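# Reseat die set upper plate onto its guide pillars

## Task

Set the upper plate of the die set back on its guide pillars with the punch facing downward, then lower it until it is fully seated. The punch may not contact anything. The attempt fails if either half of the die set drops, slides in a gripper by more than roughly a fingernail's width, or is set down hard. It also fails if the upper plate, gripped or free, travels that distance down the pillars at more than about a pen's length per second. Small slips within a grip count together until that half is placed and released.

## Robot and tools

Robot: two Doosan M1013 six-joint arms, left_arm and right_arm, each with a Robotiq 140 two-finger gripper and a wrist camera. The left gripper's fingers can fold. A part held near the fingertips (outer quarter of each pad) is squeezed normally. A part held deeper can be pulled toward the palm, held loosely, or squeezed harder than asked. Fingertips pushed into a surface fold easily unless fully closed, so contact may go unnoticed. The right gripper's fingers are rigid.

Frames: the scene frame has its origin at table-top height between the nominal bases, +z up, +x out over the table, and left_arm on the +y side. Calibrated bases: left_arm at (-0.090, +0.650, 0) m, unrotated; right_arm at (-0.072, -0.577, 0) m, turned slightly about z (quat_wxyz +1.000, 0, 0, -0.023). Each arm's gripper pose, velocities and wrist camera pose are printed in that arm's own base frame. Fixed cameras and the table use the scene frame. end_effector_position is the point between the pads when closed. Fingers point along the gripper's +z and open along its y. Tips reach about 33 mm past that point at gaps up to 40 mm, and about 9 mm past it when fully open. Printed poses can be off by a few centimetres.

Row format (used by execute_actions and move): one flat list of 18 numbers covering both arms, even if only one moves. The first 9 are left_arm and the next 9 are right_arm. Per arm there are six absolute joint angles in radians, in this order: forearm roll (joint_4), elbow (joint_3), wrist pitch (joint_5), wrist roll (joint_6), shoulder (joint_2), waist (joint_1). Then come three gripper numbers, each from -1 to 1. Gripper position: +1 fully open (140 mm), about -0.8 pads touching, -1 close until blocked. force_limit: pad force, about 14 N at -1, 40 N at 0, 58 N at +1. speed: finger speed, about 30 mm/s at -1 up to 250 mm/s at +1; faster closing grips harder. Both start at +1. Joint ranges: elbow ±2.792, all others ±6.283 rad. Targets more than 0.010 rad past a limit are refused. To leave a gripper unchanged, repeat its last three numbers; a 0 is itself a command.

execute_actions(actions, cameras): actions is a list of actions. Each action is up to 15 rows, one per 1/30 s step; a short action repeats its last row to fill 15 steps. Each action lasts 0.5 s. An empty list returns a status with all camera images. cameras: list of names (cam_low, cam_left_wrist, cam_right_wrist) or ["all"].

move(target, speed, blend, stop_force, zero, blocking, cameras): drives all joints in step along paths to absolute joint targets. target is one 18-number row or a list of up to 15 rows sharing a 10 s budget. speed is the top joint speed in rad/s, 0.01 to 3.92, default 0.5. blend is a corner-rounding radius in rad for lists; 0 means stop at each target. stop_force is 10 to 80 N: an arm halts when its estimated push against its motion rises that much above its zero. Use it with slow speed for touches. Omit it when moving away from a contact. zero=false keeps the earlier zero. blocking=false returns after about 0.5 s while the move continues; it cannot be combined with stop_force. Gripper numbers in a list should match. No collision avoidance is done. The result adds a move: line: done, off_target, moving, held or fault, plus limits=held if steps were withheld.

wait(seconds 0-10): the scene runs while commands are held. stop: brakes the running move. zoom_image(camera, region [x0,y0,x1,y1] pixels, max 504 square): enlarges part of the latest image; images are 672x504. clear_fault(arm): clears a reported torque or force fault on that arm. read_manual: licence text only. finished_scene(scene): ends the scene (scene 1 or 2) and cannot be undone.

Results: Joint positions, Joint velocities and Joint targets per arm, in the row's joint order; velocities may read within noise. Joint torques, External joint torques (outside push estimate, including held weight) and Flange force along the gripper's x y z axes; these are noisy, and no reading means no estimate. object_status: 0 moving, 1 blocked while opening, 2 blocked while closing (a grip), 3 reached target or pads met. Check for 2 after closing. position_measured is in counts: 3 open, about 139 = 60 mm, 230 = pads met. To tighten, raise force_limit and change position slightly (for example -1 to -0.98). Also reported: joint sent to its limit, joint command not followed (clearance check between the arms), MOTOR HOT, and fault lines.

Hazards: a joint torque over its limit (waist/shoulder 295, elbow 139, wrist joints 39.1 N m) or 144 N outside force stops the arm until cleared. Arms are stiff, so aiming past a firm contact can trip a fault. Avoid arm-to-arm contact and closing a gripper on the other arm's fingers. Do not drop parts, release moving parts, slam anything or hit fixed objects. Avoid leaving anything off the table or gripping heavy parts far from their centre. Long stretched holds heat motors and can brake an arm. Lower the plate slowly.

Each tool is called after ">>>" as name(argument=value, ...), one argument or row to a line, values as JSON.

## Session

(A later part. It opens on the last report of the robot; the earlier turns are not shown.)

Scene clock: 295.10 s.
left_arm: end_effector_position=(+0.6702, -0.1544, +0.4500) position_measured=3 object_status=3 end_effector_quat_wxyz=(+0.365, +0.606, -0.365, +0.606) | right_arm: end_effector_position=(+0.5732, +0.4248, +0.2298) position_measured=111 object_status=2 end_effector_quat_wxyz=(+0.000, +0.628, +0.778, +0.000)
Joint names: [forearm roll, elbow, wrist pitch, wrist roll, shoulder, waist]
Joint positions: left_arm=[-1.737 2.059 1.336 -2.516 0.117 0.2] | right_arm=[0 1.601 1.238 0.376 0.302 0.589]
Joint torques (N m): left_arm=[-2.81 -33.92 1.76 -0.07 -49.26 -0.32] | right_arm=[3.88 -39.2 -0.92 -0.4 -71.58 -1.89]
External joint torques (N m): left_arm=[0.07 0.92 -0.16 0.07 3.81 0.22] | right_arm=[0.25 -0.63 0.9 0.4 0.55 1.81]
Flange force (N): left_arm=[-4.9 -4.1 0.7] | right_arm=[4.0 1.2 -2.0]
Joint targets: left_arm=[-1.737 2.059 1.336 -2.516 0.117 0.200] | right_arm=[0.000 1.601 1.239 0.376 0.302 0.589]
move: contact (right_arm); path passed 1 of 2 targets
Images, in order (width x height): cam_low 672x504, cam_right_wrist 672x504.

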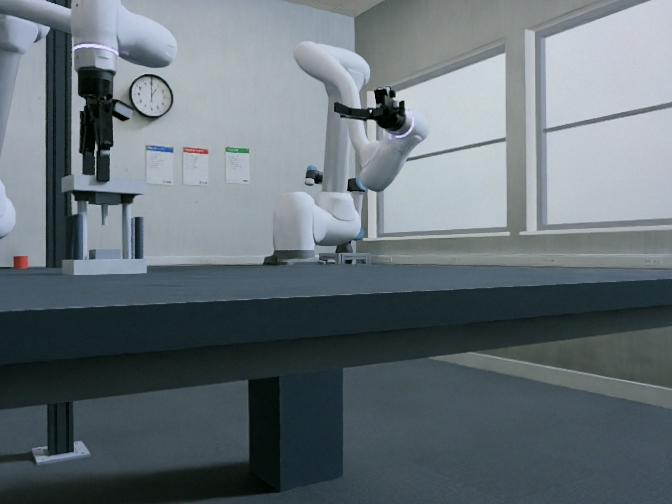

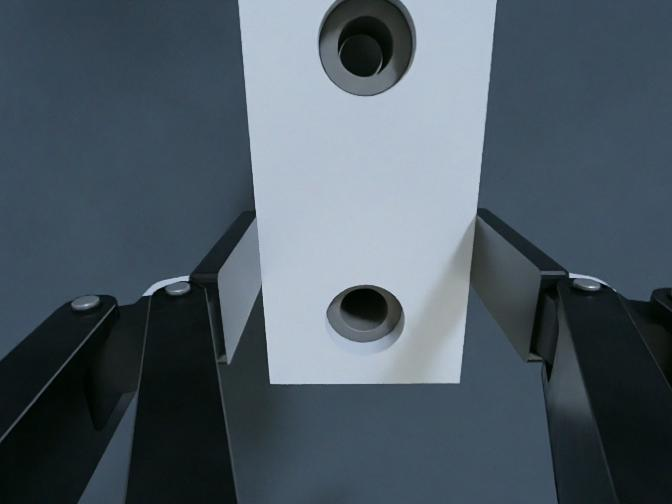

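>>> move(
  target=[-1.7373,2.0594,1.3358,-2.5162,0.117,0.2,1,0.5,-1,0,1.5962,1.2462,0.3752,0.2992,0.5889,-0.97,0.7,-1],
  speed=0.05,
)

>>> move(
  target=[-1.7373,2.0594,1.3358,-2.5162,0.117,0.2,1,0.5,-1,0,1.6084,1.2288,0.3752,0.3044,0.5889,-0.97,0.7,-1],
  speed=0.015,
  stop_force=12,
  cameras=["cam_low","cam_right_wrist"],
)

>>> zoom_image(
  camera="cam_right_wrist",
  region=[320, 30, 400, 90],
)

>>> zoom_image(
  camera="cam_low",
  region=[50, 175, 160, 225],
)

Scene clock: 326.30 s.
left_arm: end_effector_position=(+0.6702, -0.1544, +0.4500) position_measured=3 object_status=3 end_effector_quat_wxyz=(+0.365, +0.606, -0.365, +0.606) | right_arm: end_effector_position=(+0.5734, +0.4245, +0.2341) position_measured=111 object_status=2 end_effector_quat_wxyz=(+0.000, +0.628, +0.778, +0.000)
Joint names: [forearm roll, elbow, wrist pitch, wrist roll, shoulder, waist]
Joint positions: left_arm=[-1.737 2.059 1.336 -2.516 0.117 0.2] | right_arm=[0 1.596 1.246 0.375 0.299 0.589]
Joint torques (N m): left_arm=[-2.82 -33.94 1.79 -0.03 -49.3 -0.43] | right_arm=[3.99 -48.14 -0.11 -0.27 -84.6 -0.8]
External joint torques (N m): left_arm=[0.09 0.98 -0.2 0.03 4.11 0.49] | right_arm=[0.16 8.09 0.09 0.27 13.33 0.94]
Flange force (N): left_arm=[-5.2 -4.6 0.3] | right_arm=[3.1 2.8 16.4]
Joint targets: left_arm=[-1.737 2.059 1.336 -2.516 0.117 0.200] | right_arm=[0.000 1.596 1.246 0.375 0.299 0.589]
move: done

Scene clock: 327.40 s.
left_arm: end_effector_position=(+0.6702, -0.1544, +0.4500) position_measured=3 object_status=3 end_effector_quat_wxyz=(+0.365, +0.606, -0.365, +0.606) | right_arm: end_effector_position=(+0.5734, +0.4245, +0.2297) position_measured=111 object_status=2 end_effector_quat_wxyz=(+0.000, +0.628, +0.778, +0.000)
Joint names: [forearm roll, elbow, wrist pitch, wrist roll, shoulder, waist]
Joint positions: left_arm=[-1.737 2.059 1.336 -2.516 0.117 0.2] | right_arm=[0 1.602 1.238 0.375 0.301 0.589]
Joint torques (N m): left_arm=[-2.78 -33.85 1.81 -0.05 -49.37 -0.57] | right_arm=[3.57 -36.13 -0.99 -0.33 -67.56 -2.07]
External joint torques (N m): left_arm=[0.04 0.89 -0.21 0.05 4.22 0.52] | right_arm=[0.55 -3.61 0.97 0.33 -3.2 2.01]
Flange force (N): left_arm=[-5.3 -4.9 0.4] | right_arm=[4.3 1.6 -7.6]
Joint targets: left_arm=[-1.737 2.059 1.336 -2.516 0.117 0.200] | right_arm=[0.000 1.602 1.238 0.375 0.301 0.589]
move: contact (right_arm)
Images, in order (width x height): cam_low 672x504, cam_right_wrist 672x504.

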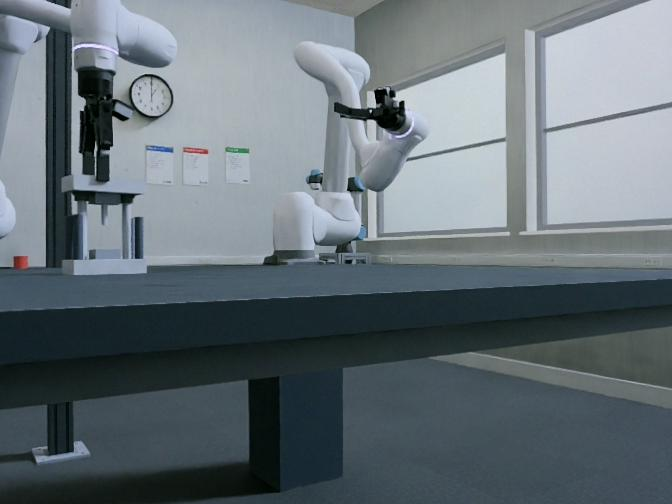

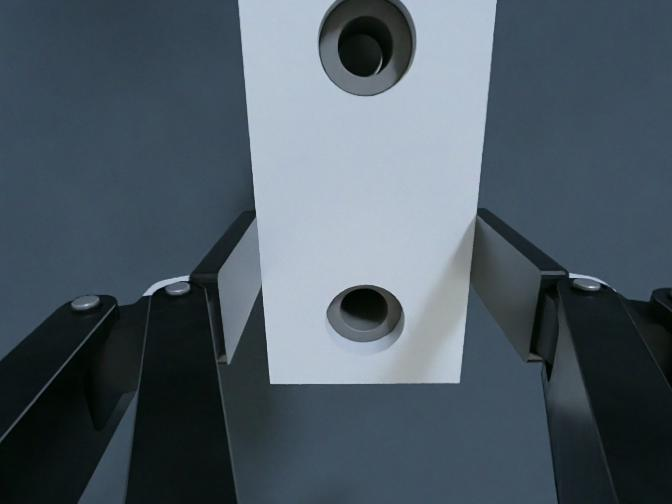

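Scaled by 6.300 from the camera's 672x504 image, which has a finer 960x720 frame.

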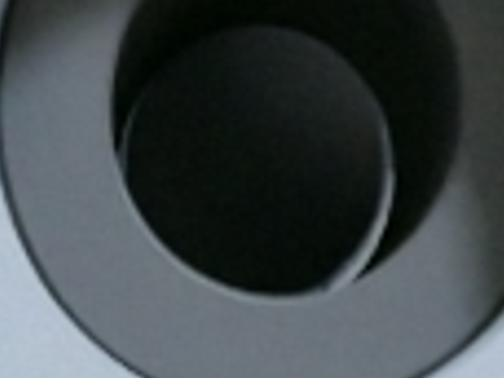

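Scaled by 4.582 from the camera's 672x504 image, which has a finer 960x720 frame.

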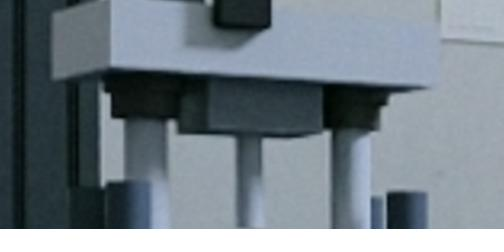

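>>> move(
  target=[-1.7373,2.0594,1.3358,-2.5162,0.117,0.2,1,0.5,-1,0,1.5996,1.2415,0.3756,0.3005,0.5893,-0.97,0.7,-1],
  speed=0.05,
)

>>> move(
  target=[-1.7373,2.0594,1.3358,-2.5162,0.117,0.2,1,0.5,-1,0,1.6088,1.2286,0.3756,0.3042,0.5893,-0.97,0.7,-1],
  speed=0.015,
  stop_force=12,
  cameras=["cam_low","cam_right_wrist"],
)

>>> zoom_image(
  camera="cam_right_wrist",
  region=[320, 30, 400, 90],
)

Scene clock: 353.63 s.
left_arm: end_effector_position=(+0.6702, -0.1544, +0.4500) position_measured=3 object_status=3 end_effector_quat_wxyz=(+0.365, +0.606, -0.365, +0.606) | right_arm: end_effector_position=(+0.5731, +0.4247, +0.2314) position_measured=111 object_status=2 end_effector_quat_wxyz=(+0.000, +0.628, +0.778, +0.000)
Joint names: [forearm roll, elbow, wrist pitch, wrist roll, shoulder, waist]
Joint positions: left_arm=[-1.737 2.059 1.336 -2.516 0.117 0.2] | right_arm=[0 1.6 1.241 0.376 0.301 0.589]
Joint torques (N m): left_arm=[-2.77 -33.85 1.77 -0.04 -49.45 -0.4] | right_arm=[3.94 -48.24 -0.24 -0.4 -84.35 -1.2]
External joint torques (N m): left_arm=[0.03 0.87 -0.17 0.04 4.22 0.32] | right_arm=[0.19 8.23 0.22 0.4 13.16 0.85]
Flange force (N): left_arm=[-5.3 -4.8 0.7] | right_arm=[3.0 2.3 16.3]
Joint targets: left_arm=[-1.737 2.059 1.336 -2.516 0.117 0.200] | right_arm=[0.000 1.600 1.241 0.376 0.300 0.589]
move: done

Scene clock: 354.43 s.
left_arm: end_effector_position=(+0.6702, -0.1544, +0.4500) position_measured=3 object_status=3 end_effector_quat_wxyz=(+0.365, +0.606, -0.365, +0.606) | right_arm: end_effector_position=(+0.5732, +0.4247, +0.2296) position_measured=111 object_status=2 end_effector_quat_wxyz=(+0.000, +0.628, +0.778, +0.000)
Joint names: [forearm roll, elbow, wrist pitch, wrist roll, shoulder, waist]
Joint positions: left_arm=[-1.737 2.059 1.336 -2.516 0.117 0.2] | right_arm=[0 1.602 1.238 0.376 0.301 0.589]
Joint torques (N m): left_arm=[-2.81 -33.84 1.77 -0.06 -49.54 -0.35] | right_arm=[3.8 -34.82 -1.17 -0.43 -64.73 -2.31]
External joint torques (N m): left_arm=[0.07 0.86 -0.18 0.06 4.33 0.25] | right_arm=[0.33 -4.93 1.14 0.43 -5.96 2.37]
Flange force (N): left_arm=[-5.4 -5.0 0.8] | right_arm=[4.3 0.1 -10.9]
Joint targets: left_arm=[-1.737 2.059 1.336 -2.516 0.117 0.200] | right_arm=[0.000 1.602 1.238 0.376 0.301 0.589]
move: contact (right_arm)
Images, in order (width x height): cam_low 672x504, cam_right_wrist 672x504.

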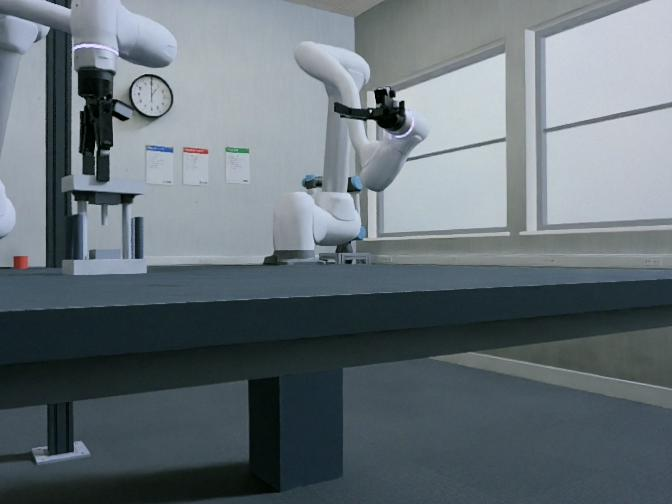

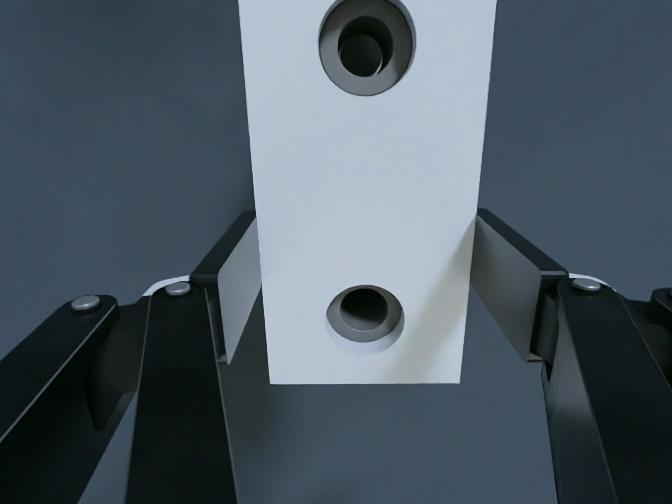

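Scaled by 6.300 from the camera's 672x504 image, which has a finer 960x720 frame.

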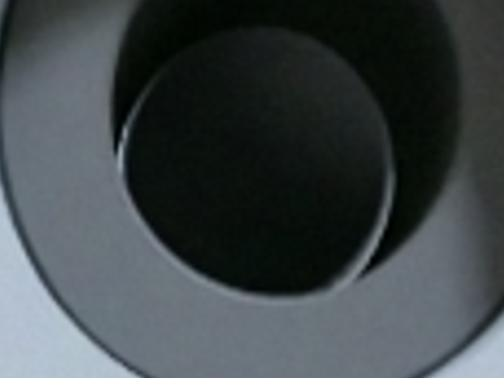

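>>> move(
  target=[-1.7373,2.0594,1.3358,-2.5162,0.117,0.2,1,0.5,-1,0,1.6006,1.2412,0.384,0.2998,0.5897,-0.97,0.7,-1],
  speed=0.05,
)

>>> move(
  target=[-1.7373,2.0594,1.3358,-2.5162,0.117,0.2,1,0.5,-1,0,1.6098,1.2283,0.384,0.3035,0.5897,-0.97,0.7,-1],
  speed=0.015,
  stop_force=12,
  cameras=["cam_low","cam_right_wrist"],
)

>>> zoom_image(
  camera="cam_right_wrist",
  region=[320, 30, 400, 90],
)

Scene clock: 385.20 s.
left_arm: end_effector_position=(+0.6702, -0.1544, +0.4500) position_measured=3 object_status=3 end_effector_quat_wxyz=(+0.365, +0.606, -0.365, +0.606) | right_arm: end_effector_position=(+0.5726, +0.4246, +0.2314) position_measured=111 object_status=2 end_effector_quat_wxyz=(+0.000, +0.631, +0.776, +0.000)
Joint names: [forearm roll, elbow, wrist pitch, wrist roll, shoulder, waist]
Joint positions: left_arm=[-1.737 2.059 1.336 -2.516 0.117 0.2] | right_arm=[0 1.601 1.241 0.384 0.3 0.59]
Joint torques (N m): left_arm=[-2.82 -33.85 1.8 -0.04 -49.48 -0.26] | right_arm=[3.95 -48.42 -0.1 -0.29 -84.76 -1.1]
External joint torques (N m): left_arm=[0.08 0.86 -0.2 0.04 4.1 0.27] | right_arm=[0.19 8.5 0.08 0.29 13.86 1.23]
Flange force (N): left_arm=[-5.1 -4.6 0.7] | right_arm=[3.5 2.6 17.2]
Joint targets: left_arm=[-1.737 2.059 1.336 -2.516 0.117 0.200] | right_arm=[0.000 1.601 1.241 0.384 0.300 0.590]
move: done

Scene clock: 386.63 s.
left_arm: end_effector_position=(+0.6702, -0.1544, +0.4500) position_measured=3 object_status=3 end_effector_quat_wxyz=(+0.365, +0.606, -0.365, +0.606) | right_arm: end_effector_position=(+0.5724, +0.4245, +0.2239) position_measured=111 object_status=2 end_effector_quat_wxyz=(+0.000, +0.631, +0.776, +0.000)
Joint names: [forearm roll, elbow, wrist pitch, wrist roll, shoulder, waist]
Joint positions: left_arm=[-1.737 2.059 1.336 -2.516 0.117 0.2] | right_arm=[0 1.61 1.228 0.384 0.304 0.59]
Joint torques (N m): left_arm=[-2.79 -33.92 1.78 -0.07 -49.45 -0.29] | right_arm=[2.72 -45.51 1.35 -0.69 -84.02 -2.22]
External joint torques (N m): left_arm=[0.06 0.97 -0.19 0.07 4.37 0.37] | right_arm=[1.39 5.8 -1.37 0.69 13.09 2.05]
Flange force (N): left_arm=[-5.5 -4.9 0.6] | right_arm=[6.6 5.1 16.2]
Joint targets: left_arm=[-1.737 2.059 1.336 -2.516 0.117 0.200] | right_arm=[0.000 1.610 1.228 0.384 0.303 0.590]
move: done
Images, in order (width x height): cam_low 672x504, cam_right_wrist 672x504.

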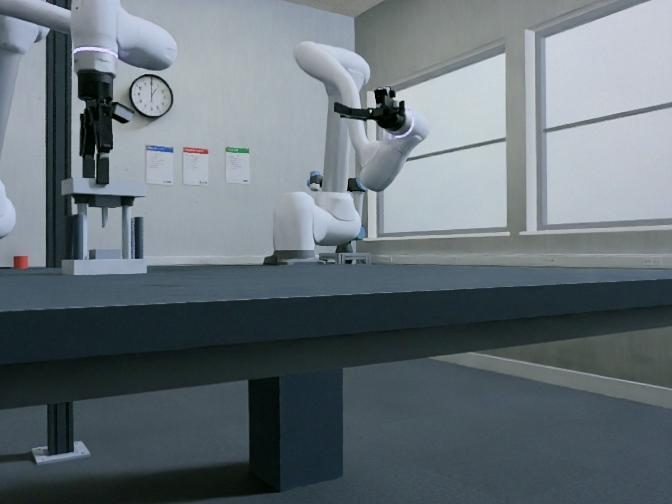

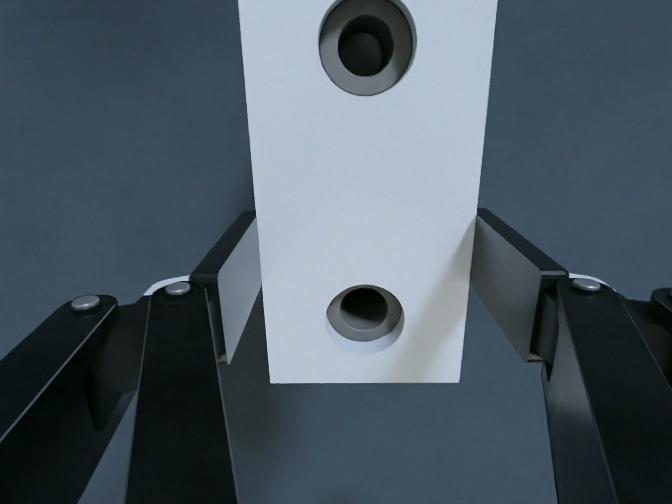

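Scaled by 6.300 from the camera's 672x504 image, which has a finer 960x720 frame.

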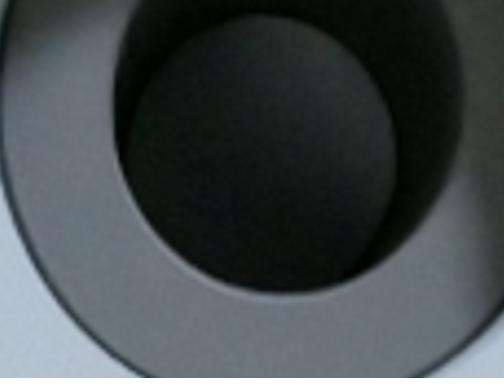

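>>> move(
  target=[
    [-1.7373,2.0594,1.3358,-2.5162,0.117,0.2,1,0.5,-1,0,1.6279,1.2011,0.3845,0.3126,0.5897,-0.97,0.7,-1],
    [-1.7373,2.0594,1.3358,-2.5162,0.117,0.2,1,0.5,-1,0,1.6476,1.1705,0.3845,0.3235,0.5897,-0.97,0.7,-1],
  ],
  speed=0.02,
  stop_force=14,
  cameras=["cam_low"],
)

>>> zoom_image(
  camera="cam_low",
  region=[50, 170, 160, 282],
)

Scene clock: 404.03 s.
left_arm: end_effector_position=(+0.6702, -0.1544, +0.4500) position_measured=3 object_status=3 end_effector_quat_wxyz=(+0.365, +0.606, -0.365, +0.606) | right_arm: end_effector_position=(+0.5725, +0.4246, +0.2202) position_measured=111 object_status=2 end_effector_quat_wxyz=(+0.000, +0.631, +0.776, +0.000)
Joint names: [forearm roll, elbow, wrist pitch, wrist roll, shoulder, waist]
Joint positions: left_arm=[-1.737 2.059 1.336 -2.516 0.117 0.2] | right_arm=[0 1.614 1.222 0.384 0.306 0.59]
Joint torques (N m): left_arm=[-2.75 -33.77 1.78 -0.04 -49.46 -0.39] | right_arm=[1.9 -40.5 0.1 -0.7 -75.51 -4.51]
External joint torques (N m): left_arm=[0.01 0.81 -0.2 0.04 4.36 0.52] | right_arm=[2.2 1.04 -0.12 0.7 4.6 4.63]
Flange force (N): left_arm=[-5.3 -5.2 0.5] | right_arm=[9.0 1.5 3.9]
Joint targets: left_arm=[-1.737 2.059 1.336 -2.516 0.117 0.200] | right_arm=[0.000 1.614 1.222 0.384 0.306 0.590]
move: contact (right_arm); path passed 0 of 2 targets; right_arm: the wrist pitch is farthest, 0.051 rad from its target
Images, in order (width x height): cam_low 672x504.

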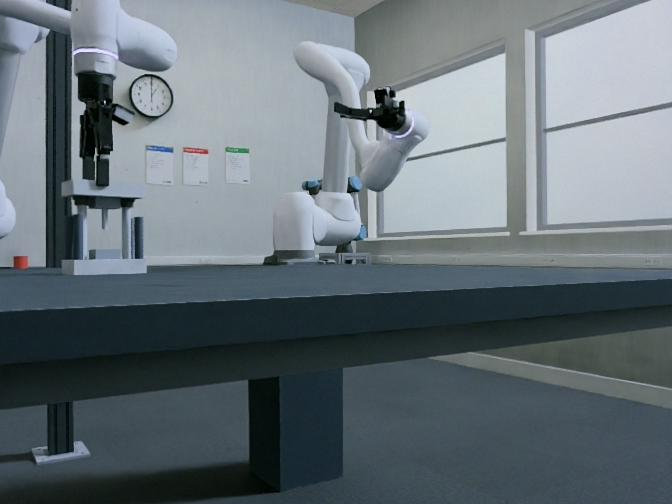

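Scaled by 4.500 from the camera's 672x504 image, which has a finer 960x720 frame.

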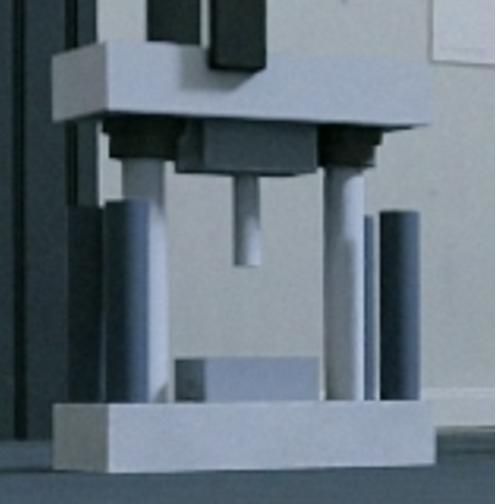

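>>> move(
  target=[
    [-1.7373,2.0594,1.3358,-2.5162,0.117,0.2,1,0.5,-1,0,1.6136,1.2225,0.3877,0.3055,0.5899,-0.97,0.7,-1],
    [-1.7373,2.0594,1.3358,-2.5162,0.117,0.2,1,0.5,-1,0,1.6279,1.2011,0.3877,0.3126,0.5899,-0.97,0.7,-1],
    [-1.7373,2.0594,1.3358,-2.5162,0.117,0.2,1,0.5,-1,0,1.6476,1.1705,0.3877,0.3235,0.5899,-0.97,0.7,-1],
  ],
  speed=0.02,
  stop_force=14,
  cameras=["cam_low"],
)

Scene clock: 420.87 s.
left_arm: end_effector_position=(+0.6702, -0.1544, +0.4500) position_measured=3 object_status=3 end_effector_quat_wxyz=(+0.365, +0.606, -0.365, +0.606) | right_arm: end_effector_position=(+0.5725, +0.4247, +0.2173) position_measured=111 object_status=2 end_effector_quat_wxyz=(+0.000, +0.632, +0.775, +0.000)
Joint names: [forearm roll, elbow, wrist pitch, wrist roll, shoulder, waist]
Joint positions: left_arm=[-1.737 2.059 1.336 -2.516 0.117 0.2] | right_arm=[0 1.617 1.217 0.388 0.307 0.59]
Joint torques (N m): left_arm=[-2.8 -33.93 1.78 -0.08 -49.27 -0.44] | right_arm=[2.68 -35.84 -2.1 0.14 -65.53 -3.64]
External joint torques (N m): left_arm=[0.05 0.91 -0.17 0.08 3.75 0.37] | right_arm=[1.38 -3.43 2.07 -0.14 -4.79 3.33]
Flange force (N): left_arm=[-4.9 -4.1 0.4] | right_arm=[4.5 -0.9 -10.2]
Joint targets: left_arm=[-1.737 2.059 1.336 -2.516 0.117 0.200] | right_arm=[0.000 1.617 1.217 0.388 0.307 0.590]
move: contact (right_arm); path passed 1 of 3 targets; right_arm: the wrist pitch is farthest, 0.046 rad from its target
Images, in order (width x height): cam_low 672x504.

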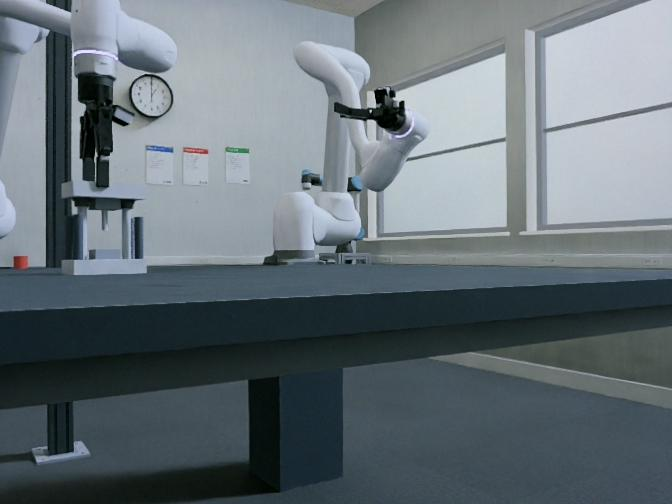

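>>> move(
  target=[
    [-1.7373,2.0594,1.3358,-2.5162,0.117,0.2,1,0.5,-1,0,1.6165,1.2186,0.3858,0.3065,0.58995,-0.97,0.7,-1],
    [-1.7373,2.0594,1.3358,-2.5162,0.117,0.2,1,0.5,-1,0,1.6281,1.201,0.3858,0.3125,0.58995,-0.97,0.7,-1],
    [-1.7373,2.0594,1.3358,-2.5162,0.117,0.2,1,0.5,-1,0,1.6478,1.1704,0.3858,0.3234,0.58995,-0.97,0.7,-1],
  ],
  speed=0.02,
  stop_force=20,
  cameras=["cam_low","cam_right_wrist"],
)

>>> zoom_image(
  camera="cam_low",
  region=[50, 170, 160, 282],
)

Scene clock: 447.87 s.
left_arm: end_effector_position=(+0.6702, -0.1544, +0.4500) position_measured=3 object_status=3 end_effector_quat_wxyz=(+0.365, +0.606, -0.365, +0.606) | right_arm: end_effector_position=(+0.5723, +0.4246, +0.2177) position_measured=111 object_status=2 end_effector_quat_wxyz=(+0.000, +0.632, +0.775, +0.000)
Joint names: [forearm roll, elbow, wrist pitch, wrist roll, shoulder, waist]
Joint positions: left_arm=[-1.737 2.059 1.336 -2.516 0.117 0.2] | right_arm=[0 1.617 1.218 0.387 0.307 0.59]
Joint torques (N m): left_arm=[-2.83 -33.85 1.78 -0.05 -49.58 -0.32] | right_arm=[2.73 -43.45 1.92 -0.24 -84.49 -3.49]
External joint torques (N m): left_arm=[0.07 0.85 -0.18 0.05 4.33 0.07] | right_arm=[1.37 3.88 -1.94 0.24 13.27 3.63]
Flange force (N): left_arm=[-5.3 -4.9 1.2] | right_arm=[9.7 8.0 15.2]
Joint targets: left_arm=[-1.737 2.059 1.336 -2.516 0.117 0.200] | right_arm=[0.000 1.617 1.218 0.387 0.307 0.590]
move: contact (right_arm); path passed 0 of 3 targets; right_arm: the wrist pitch is farthest, 0.048 rad from its target
Images, in order (width x height): cam_low 672x504, cam_right_wrist 672x504.

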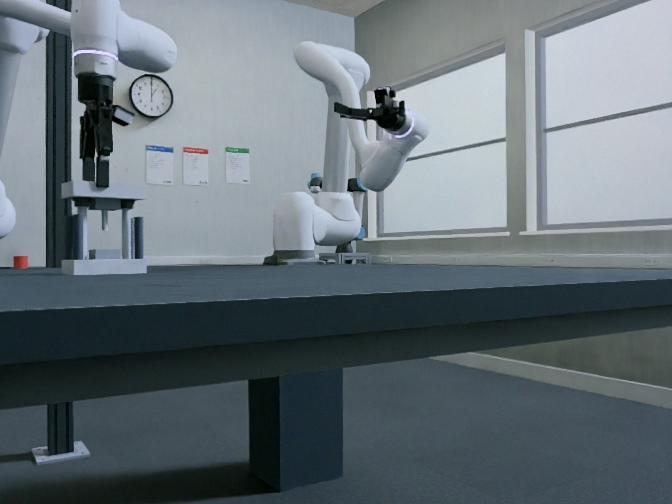

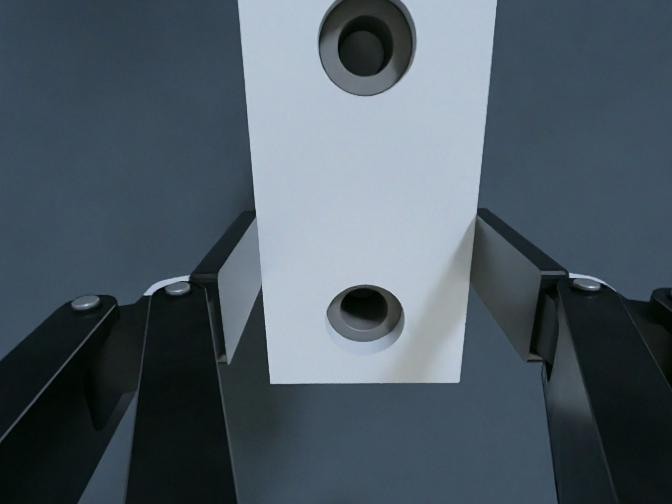

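Scaled by 4.500 from the camera's 672x504 image, which has a finer 960x720 frame.

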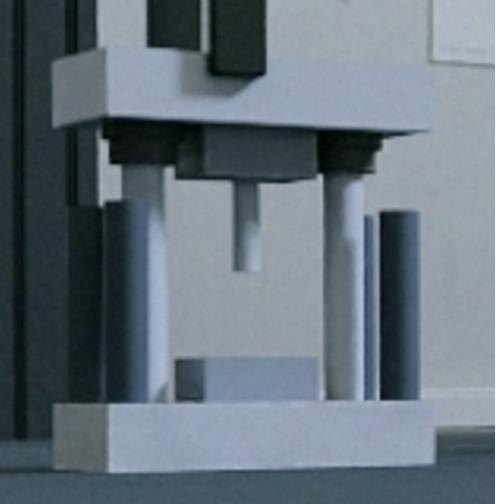

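>>> move(
  target=[
    [-1.7373,2.0594,1.3358,-2.5162,0.117,0.2,1,0.5,-1,0,1.6163,1.2186,0.3868,0.3067,0.59,-0.97,0.7,-1],
    [-1.7373,2.0594,1.3358,-2.5162,0.117,0.2,1,0.5,-1,0,1.6279,1.2011,0.3868,0.3126,0.59,-0.97,0.7,-1],
    [-1.7373,2.0594,1.3358,-2.5162,0.117,0.2,1,0.5,-1,0,1.6476,1.1705,0.3868,0.3235,0.59,-0.97,0.7,-1],
  ],
  speed=0.02,
  stop_force=25,
)

Scene clock: 465.97 s.
left_arm: end_effector_position=(+0.6702, -0.1544, +0.4500) position_measured=3 object_status=3 end_effector_quat_wxyz=(+0.365, +0.606, -0.365, +0.606) | right_arm: end_effector_position=(+0.5724, +0.4247, +0.2166) position_measured=111 object_status=2 end_effector_quat_wxyz=(+0.000, +0.632, +0.775, +0.000)
Joint names: [forearm roll, elbow, wrist pitch, wrist roll, shoulder, waist]
Joint positions: left_arm=[-1.737 2.059 1.336 -2.516 0.117 0.2] | right_arm=[0 1.618 1.215 0.387 0.308 0.59]
Joint torques (N m): left_arm=[-2.8 -33.94 1.8 -0.09 -49.46 -0.43] | right_arm=[3.02 -34.17 -2.62 -0.34 -62.83 -2.35]
External joint torques (N m): left_arm=[0.06 1.03 -0.21 0.09 4.63 0.23] | right_arm=[1.1 -5.61 2.61 0.34 -9.52 2.59]
Flange force (N): left_arm=[-5.9 -5.1 1.0] | right_arm=[3.2 -2.9 -16.2]
Joint targets: left_arm=[-1.737 2.059 1.336 -2.516 0.117 0.200] | right_arm=[0.000 1.618 1.215 0.387 0.308 0.590]
move: contact (right_arm); path passed 1 of 3 targets; right_arm: the wrist pitch is farthest, 0.045 rad from its target

>>> execute_actions(
  actions=[],
  cameras=["cam_low","cam_left_wrist"],
)

>>> zoom_image(
  camera="cam_low",
  region=[55, 175, 155, 225],
)

>>> zoom_image(
  camera="cam_low",
  region=[55, 235, 155, 285],
)

>>> zoom_image(
  camera="cam_left_wrist",
  region=[480, 160, 640, 420],
)

Scene clock: 496.20 s.
left_arm: end_effector_position=(+0.6702, -0.1544, +0.4500) position_measured=3 object_status=3 end_effector_quat_wxyz=(+0.365, +0.606, -0.365, +0.606) | right_arm: end_effector_position=(+0.5724, +0.4247, +0.2166) position_measured=111 object_status=2 end_effector_quat_wxyz=(+0.000, +0.632, +0.775, +0.000)
Joint names: [forearm roll, elbow, wrist pitch, wrist roll, shoulder, waist]
Joint positions: left_arm=[-1.737 2.059 1.336 -2.516 0.117 0.2] | right_arm=[0 1.618 1.215 0.387 0.308 0.59]
Joint velocities: within noise
Joint torques (N m): left_arm=[-2.81 -33.89 1.77 -0.09 -49.43 -0.36] | right_arm=[2.97 -33.82 -2.62 -0.4 -62.41 -2.44]
External joint torques (N m): left_arm=[0.07 0.92 -0.18 0.09 4.16 0.34] | right_arm=[1.14 -5.78 2.59 0.4 -9.31 2.78]
Flange force (N): left_arm=[-5.3 -4.7 0.6] | right_arm=[3.8 -2.4 -16.3]
Joint targets: left_arm=[-1.737 2.059 1.336 -2.516 0.117 0.200] | right_arm=[0.000 1.618 1.215 0.387 0.308 0.590]
Tool commands: left_gripper/position=+1.0 left_gripper/force_limit=+0.5 left_gripper/speed=-1.0 right_gripper/position=-0.97 right_gripper/force_limit=+0.7 right_gripper/speed=-1.0
Images, in order (width x height): cam_low 672x504, cam_left_wrist 672x504.

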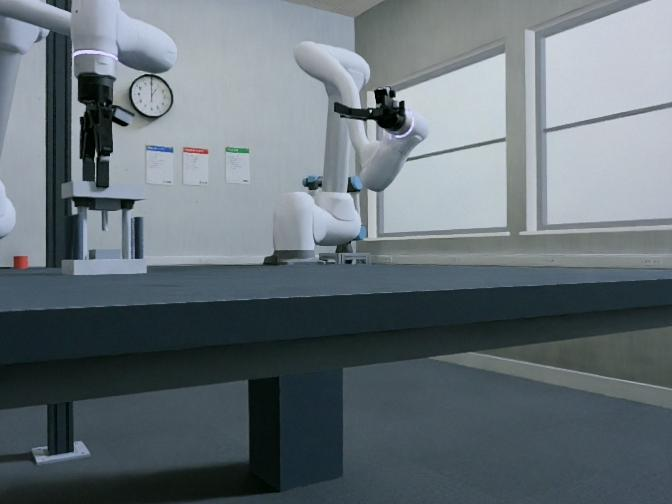

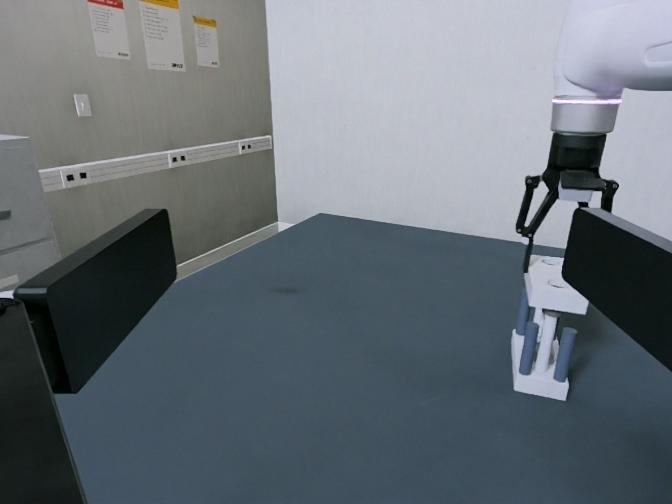

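Scaled by 5.040 from the camera's 672x504 image, which has a finer 960x720 frame.

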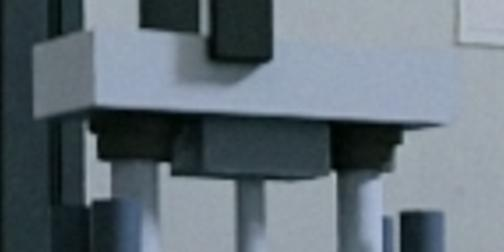

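Scaled by 5.040 from the camera's 672x504 image, which has a finer 960x720 frame.

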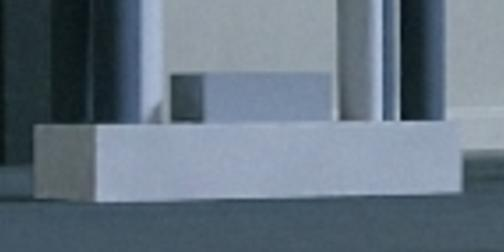

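Scaled by 1.938 from the camera's 672x504 image, which has a finer 960x720 frame.

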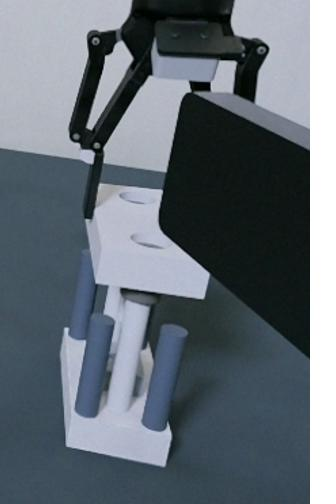

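>>> move(
  target=[-1.7373,2.0594,1.3358,-2.5162,0.117,-0.18,1,0.5,-1,0,1.6163,1.2186,0.3868,0.3067,0.59,-0.97,0.7,-1],
  speed=0.4,
  cameras=["cam_left_wrist"],
)

>>> zoom_image(
  camera="cam_left_wrist",
  region=[280, 180, 460, 315],
)

>>> zoom_image(
  camera="cam_left_wrist",
  region=[280, 290, 460, 425],
)

Scene clock: 515.77 s.
left_arm: end_effector_position=(+0.5651, -0.3919, +0.4500) position_measured=3 object_status=3 end_effector_quat_wxyz=(+0.472, +0.526, -0.473, +0.526) | right_arm: end_effector_position=(+0.5723, +0.4247, +0.2182) position_measured=111 object_status=2 end_effector_quat_wxyz=(+0.000, +0.632, +0.775, +0.000)
Joint names: [forearm roll, elbow, wrist pitch, wrist roll, shoulder, waist]
Joint positions: left_arm=[-1.737 2.059 1.336 -2.516 0.117 -0.18] | right_arm=[0 1.616 1.219 0.387 0.307 0.59]
Joint torques (N m): left_arm=[-2.79 -33.98 1.78 -0.07 -49.53 -0.41] | right_arm=[2.84 -50.55 1.43 -0.4 -92.71 -2.8]
External joint torques (N m): left_arm=[0.05 1.02 -0.18 0.07 4.48 0.32] | right_arm=[1.28 10.81 -1.45 0.4 20.88 2.99]
Flange force (N): left_arm=[-5.7 -4.9 0.8] | right_arm=[8.1 6.0 26.5]
Joint targets: left_arm=[-1.737 2.059 1.336 -2.516 0.117 -0.180] | right_arm=[0.000 1.616 1.219 0.387 0.307 0.590]
move: done
Images, in order (width x height): cam_left_wrist 672x504.

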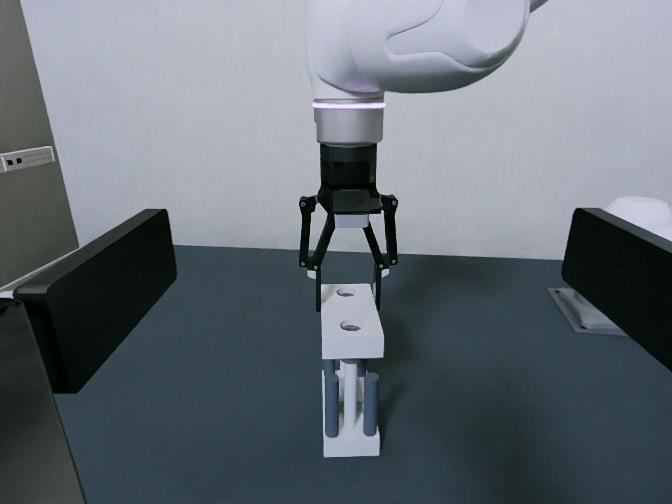

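Scaled by 2.800 from the camera's 672x504 image, which has a finer 960x720 frame.

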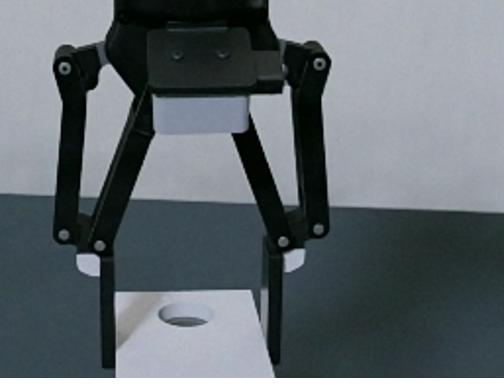

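Scaled by 2.800 from the camera's 672x504 image, which has a finer 960x720 frame.

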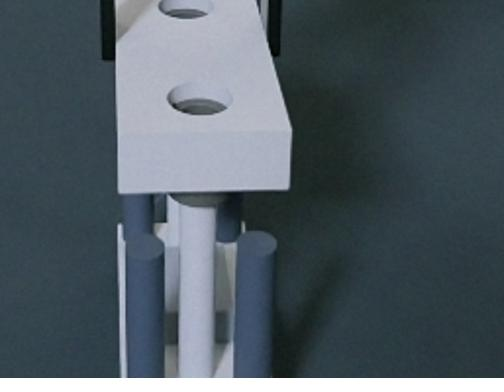

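>>> move(
  target=[
    [-1.7373,2.0594,1.3358,-2.5162,0.117,-0.18,1,0.5,-1,0,1.6163,1.2186,0.387,0.3068,0.5902,-0.97,0.7,-1],
    [-1.7373,2.0594,1.3358,-2.5162,0.117,-0.18,1,0.5,-1,0,1.6278,1.2011,0.387,0.3127,0.5902,-0.97,0.7,-1],
    [-1.7373,2.0594,1.3358,-2.5162,0.117,-0.18,1,0.5,-1,0,1.6475,1.1705,0.387,0.3236,0.5902,-0.97,0.7,-1],
  ],
  speed=0.02,
  stop_force=35,
)

Scene clock: 543.03 s.
left_arm: end_effector_position=(+0.5651, -0.3919, +0.4500) position_measured=3 object_status=3 end_effector_quat_wxyz=(+0.472, +0.526, -0.473, +0.526) | right_arm: end_effector_position=(+0.5723, +0.4249, +0.2163) position_measured=111 object_status=2 end_effector_quat_wxyz=(+0.000, +0.632, +0.775, +0.000)
Joint names: [forearm roll, elbow, wrist pitch, wrist roll, shoulder, waist]
Joint positions: left_arm=[-1.737 2.059 1.336 -2.516 0.117 -0.18] | right_arm=[0 1.619 1.215 0.387 0.308 0.59]
Joint torques (N m): left_arm=[-2.82 -33.92 1.81 -0.04 -49.17 -0.39] | right_arm=[4.51 -36.65 -2.1 -0.4 -67.25 0.99]
External joint torques (N m): left_arm=[0.07 0.87 -0.21 0.04 3.66 0.38] | right_arm=[-0.41 -2.89 2.07 0.4 -3.93 -0.91]
Flange force (N): left_arm=[-4.6 -4.0 0.4] | right_arm=[-0.2 1.3 -9.0]
Joint targets: left_arm=[-1.737 2.059 1.336 -2.516 0.117 -0.180] | right_arm=[0.000 1.619 1.215 0.387 0.308 0.590]
move: contact (right_arm); path passed 1 of 3 targets; right_arm: the wrist pitch is farthest, 0.044 rad from its target

>>> move(
  target=[
    [-1.7373,2.0594,1.3358,-2.5162,0.117,-0.18,1,0.5,-1,0.002,1.6147,1.2211,0.3852,0.3104,0.5891,-0.97,0.7,-1],
    [-1.7373,2.0594,1.3358,-2.5162,0.117,-0.18,1,0.5,-1,0.002,1.6243,1.2066,0.3852,0.3153,0.5891,-0.97,0.7,-1],
    [-1.7373,2.0594,1.3358,-2.5162,0.117,-0.18,1,0.5,-1,0.002,1.644,1.176,0.3852,0.3262,0.5891,-0.97,0.7,-1],
  ],
  speed=0.02,
  stop_force=30,
)

Scene clock: 589.33 s.
left_arm: end_effector_position=(+0.5651, -0.3919, +0.4500) position_measured=3 object_status=3 end_effector_quat_wxyz=(+0.472, +0.526, -0.473, +0.526) | right_arm: end_effector_position=(+0.5726, +0.4249, +0.1899) position_measured=111 object_status=2 end_effector_quat_wxyz=(-0.002, +0.632, +0.775, -0.002)
Joint names: [forearm roll, elbow, wrist pitch, wrist roll, shoulder, waist]
Joint positions: left_arm=[-1.737 2.059 1.336 -2.516 0.117 -0.18] | right_arm=[0.002 1.644 1.176 0.385 0.326 0.589]
Joint torques (N m): left_arm=[-2.79 -33.93 1.8 -0.09 -49.55 -0.6] | right_arm=[4.2 -40.51 1.22 -0.41 -78.62 -1.19]
External joint torques (N m): left_arm=[0.06 0.95 -0.21 0.09 4.4 0.48] | right_arm=[-0.16 1.61 -1.24 0.41 6.04 1.43]
Flange force (N): left_arm=[-5.6 -5.0 0.5] | right_arm=[4.5 3.6 7.6]
Joint targets: left_arm=[-1.737 2.059 1.336 -2.516 0.117 -0.180] | right_arm=[0.002 1.644 1.176 0.385 0.326 0.589]
move: done

>>> move(
  target=[
    [-1.7373,2.0594,1.3358,-2.5162,0.117,-0.18,1,0.5,-1,0.002,1.6546,1.159,0.3852,0.3326,0.5891,-0.97,0.7,-1],
    [-1.7373,2.0594,1.3358,-2.5162,0.117,-0.18,1,0.5,-1,0.002,1.6648,1.1422,0.3852,0.3392,0.5891,-0.97,0.7,-1],
  ],
  speed=0.012,
  stop_force=20,
  cameras=["cam_low","cam_left_wrist"],
)

>>> zoom_image(
  camera="cam_low",
  region=[50, 170, 160, 282],
)

>>> zoom_image(
  camera="cam_left_wrist",
  region=[280, 290, 460, 470],
)

Scene clock: 604.73 s.
left_arm: end_effector_position=(+0.5651, -0.3919, +0.4500) position_measured=3 object_status=3 end_effector_quat_wxyz=(+0.472, +0.526, -0.473, +0.526) | right_arm: end_effector_position=(+0.5726, +0.4249, +0.1774) position_measured=111 object_status=2 end_effector_quat_wxyz=(-0.002, +0.632, +0.775, -0.002)
Joint names: [forearm roll, elbow, wrist pitch, wrist roll, shoulder, waist]
Joint positions: left_arm=[-1.737 2.059 1.336 -2.516 0.117 -0.18] | right_arm=[0.002 1.657 1.155 0.385 0.334 0.589]
Joint torques (N m): left_arm=[-2.78 -33.88 1.77 -0.03 -49.45 -0.34] | right_arm=[3.94 -27 -2.05 -0.38 -53.76 -2.24]
External joint torques (N m): left_arm=[0.05 0.92 -0.18 0.03 4.38 0.41] | right_arm=[0.03 -11.36 2.04 0.38 -18.61 2.02]
Flange force (N): left_arm=[-5.4 -5.0 0.6] | right_arm=[1.9 -3.9 -27.5]
Joint targets: left_arm=[-1.737 2.059 1.336 -2.516 0.117 -0.180] | right_arm=[0.002 1.657 1.155 0.385 0.334 0.589]
move: contact (right_arm); path passed 1 of 2 targets; right_arm: the wrist pitch is farthest, 0.012 rad from its target
Images, in order (width x height): cam_low 672x504, cam_left_wrist 672x504.

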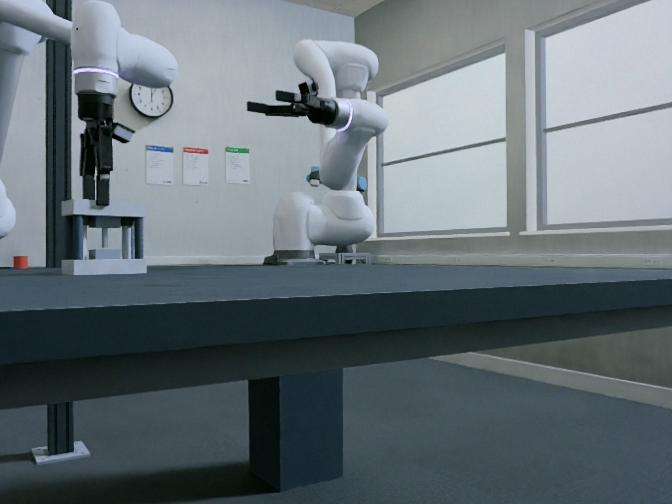

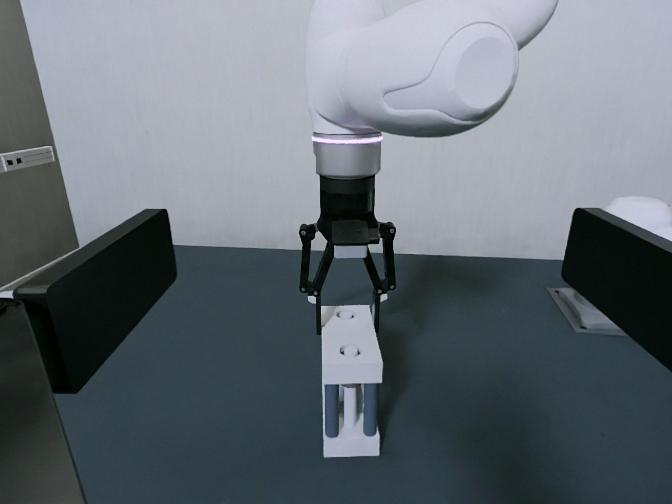

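Scaled by 4.500 from the camera's 672x504 image, which has a finer 960x720 frame.

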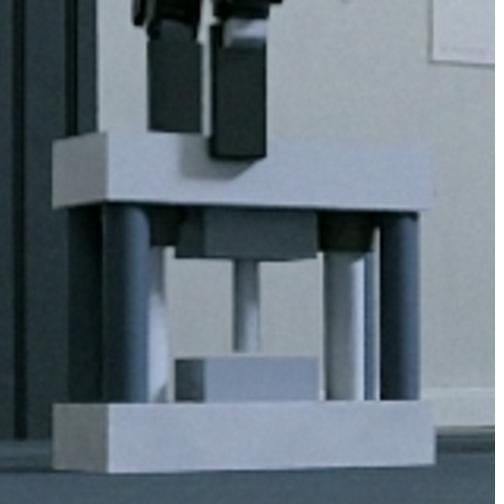

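Scaled by 2.800 from the camera's 672x504 image, which has a finer 960x720 frame.

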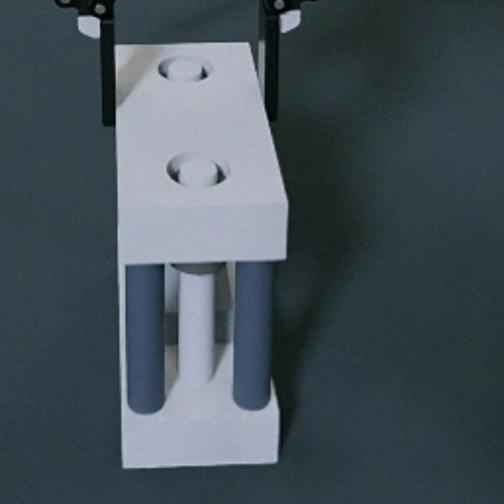

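>>> move(
  target=[
    [-1.7373,2.0594,1.3358,-2.5162,0.117,-0.18,1,0.5,-1,0.002,1.657,1.155,0.3852,0.334,0.5891,0.5,0.7,-1],
    [-1.7373,2.0594,1.3358,-2.5162,0.117,-0.18,1,0.5,-1,0.002,1.6037,1.2374,0.3852,0.3051,0.5891,0.5,0.7,-1],
    [-1.7373,2.0594,1.3358,-2.5162,0.117,-0.18,1,0.5,-1,0,1.4733,1.4102,0.3811,0.2581,0.5948,0.5,0.7,-1],
  ],
  speed=[0.1,0.06,0.15],
  blend=[0,0.02,0],
  cameras=["cam_low","cam_right_wrist"],
)

>>> zoom_image(
  camera="cam_low",
  region=[50, 170, 160, 282],
)

Scene clock: 619.17 s.
left_arm: end_effector_position=(+0.5651, -0.3919, +0.4500) position_measured=3 object_status=3 end_effector_quat_wxyz=(+0.472, +0.526, -0.473, +0.526) | right_arm: end_effector_position=(+0.5688, +0.4264, +0.3301) position_measured=66 object_status=3 end_effector_quat_wxyz=(+0.000, +0.628, +0.778, +0.000)
Joint names: [forearm roll, elbow, wrist pitch, wrist roll, shoulder, waist]
Joint positions: left_arm=[-1.737 2.059 1.336 -2.516 0.117 -0.18] | right_arm=[0 1.473 1.41 0.381 0.258 0.595]
Joint torques (N m): left_arm=[-2.8 -33.83 1.79 -0.08 -49.36 -0.4] | right_arm=[3.83 -40.53 -0.08 -0.3 -69.74 -0.87]
External joint torques (N m): left_arm=[0.07 0.82 -0.2 0.08 4.01 0.59] | right_arm=[0.46 -0.98 0.06 0.3 1.67 0.76]
Flange force (N): left_arm=[-5.0 -4.7 0.2] | right_arm=[3.3 3.7 -1.1]
Joint targets: left_arm=[-1.737 2.059 1.336 -2.516 0.117 -0.180] | right_arm=[0.000 1.473 1.410 0.381 0.258 0.595]
move: done
Images, in order (width x height): cam_low 672x504, cam_right_wrist 672x504.

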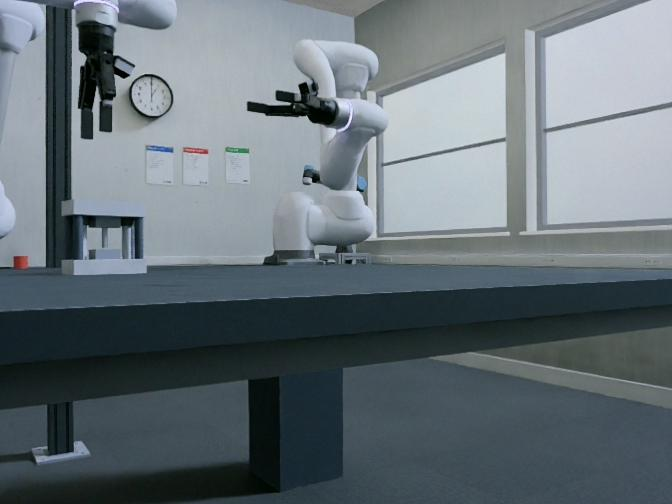

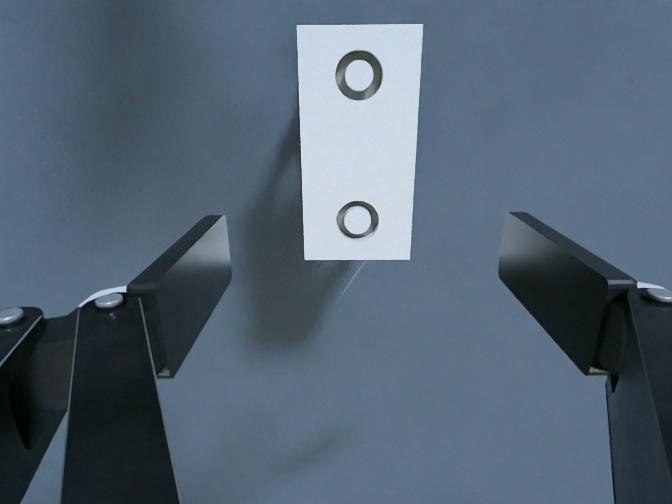

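Scaled by 4.500 from the camera's 672x504 image, which has a finer 960x720 frame.

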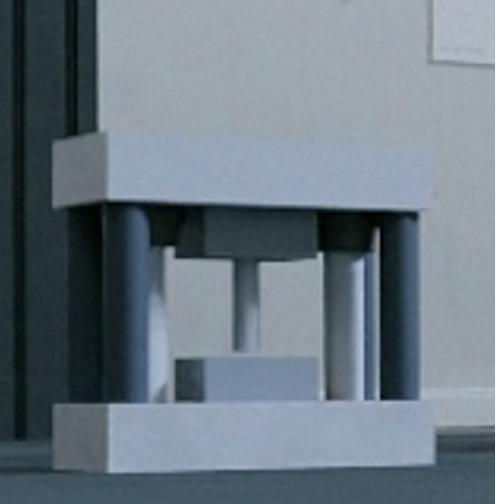

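>>> finished_scene(
  scene=2,
)

The scene is finished: the task was done.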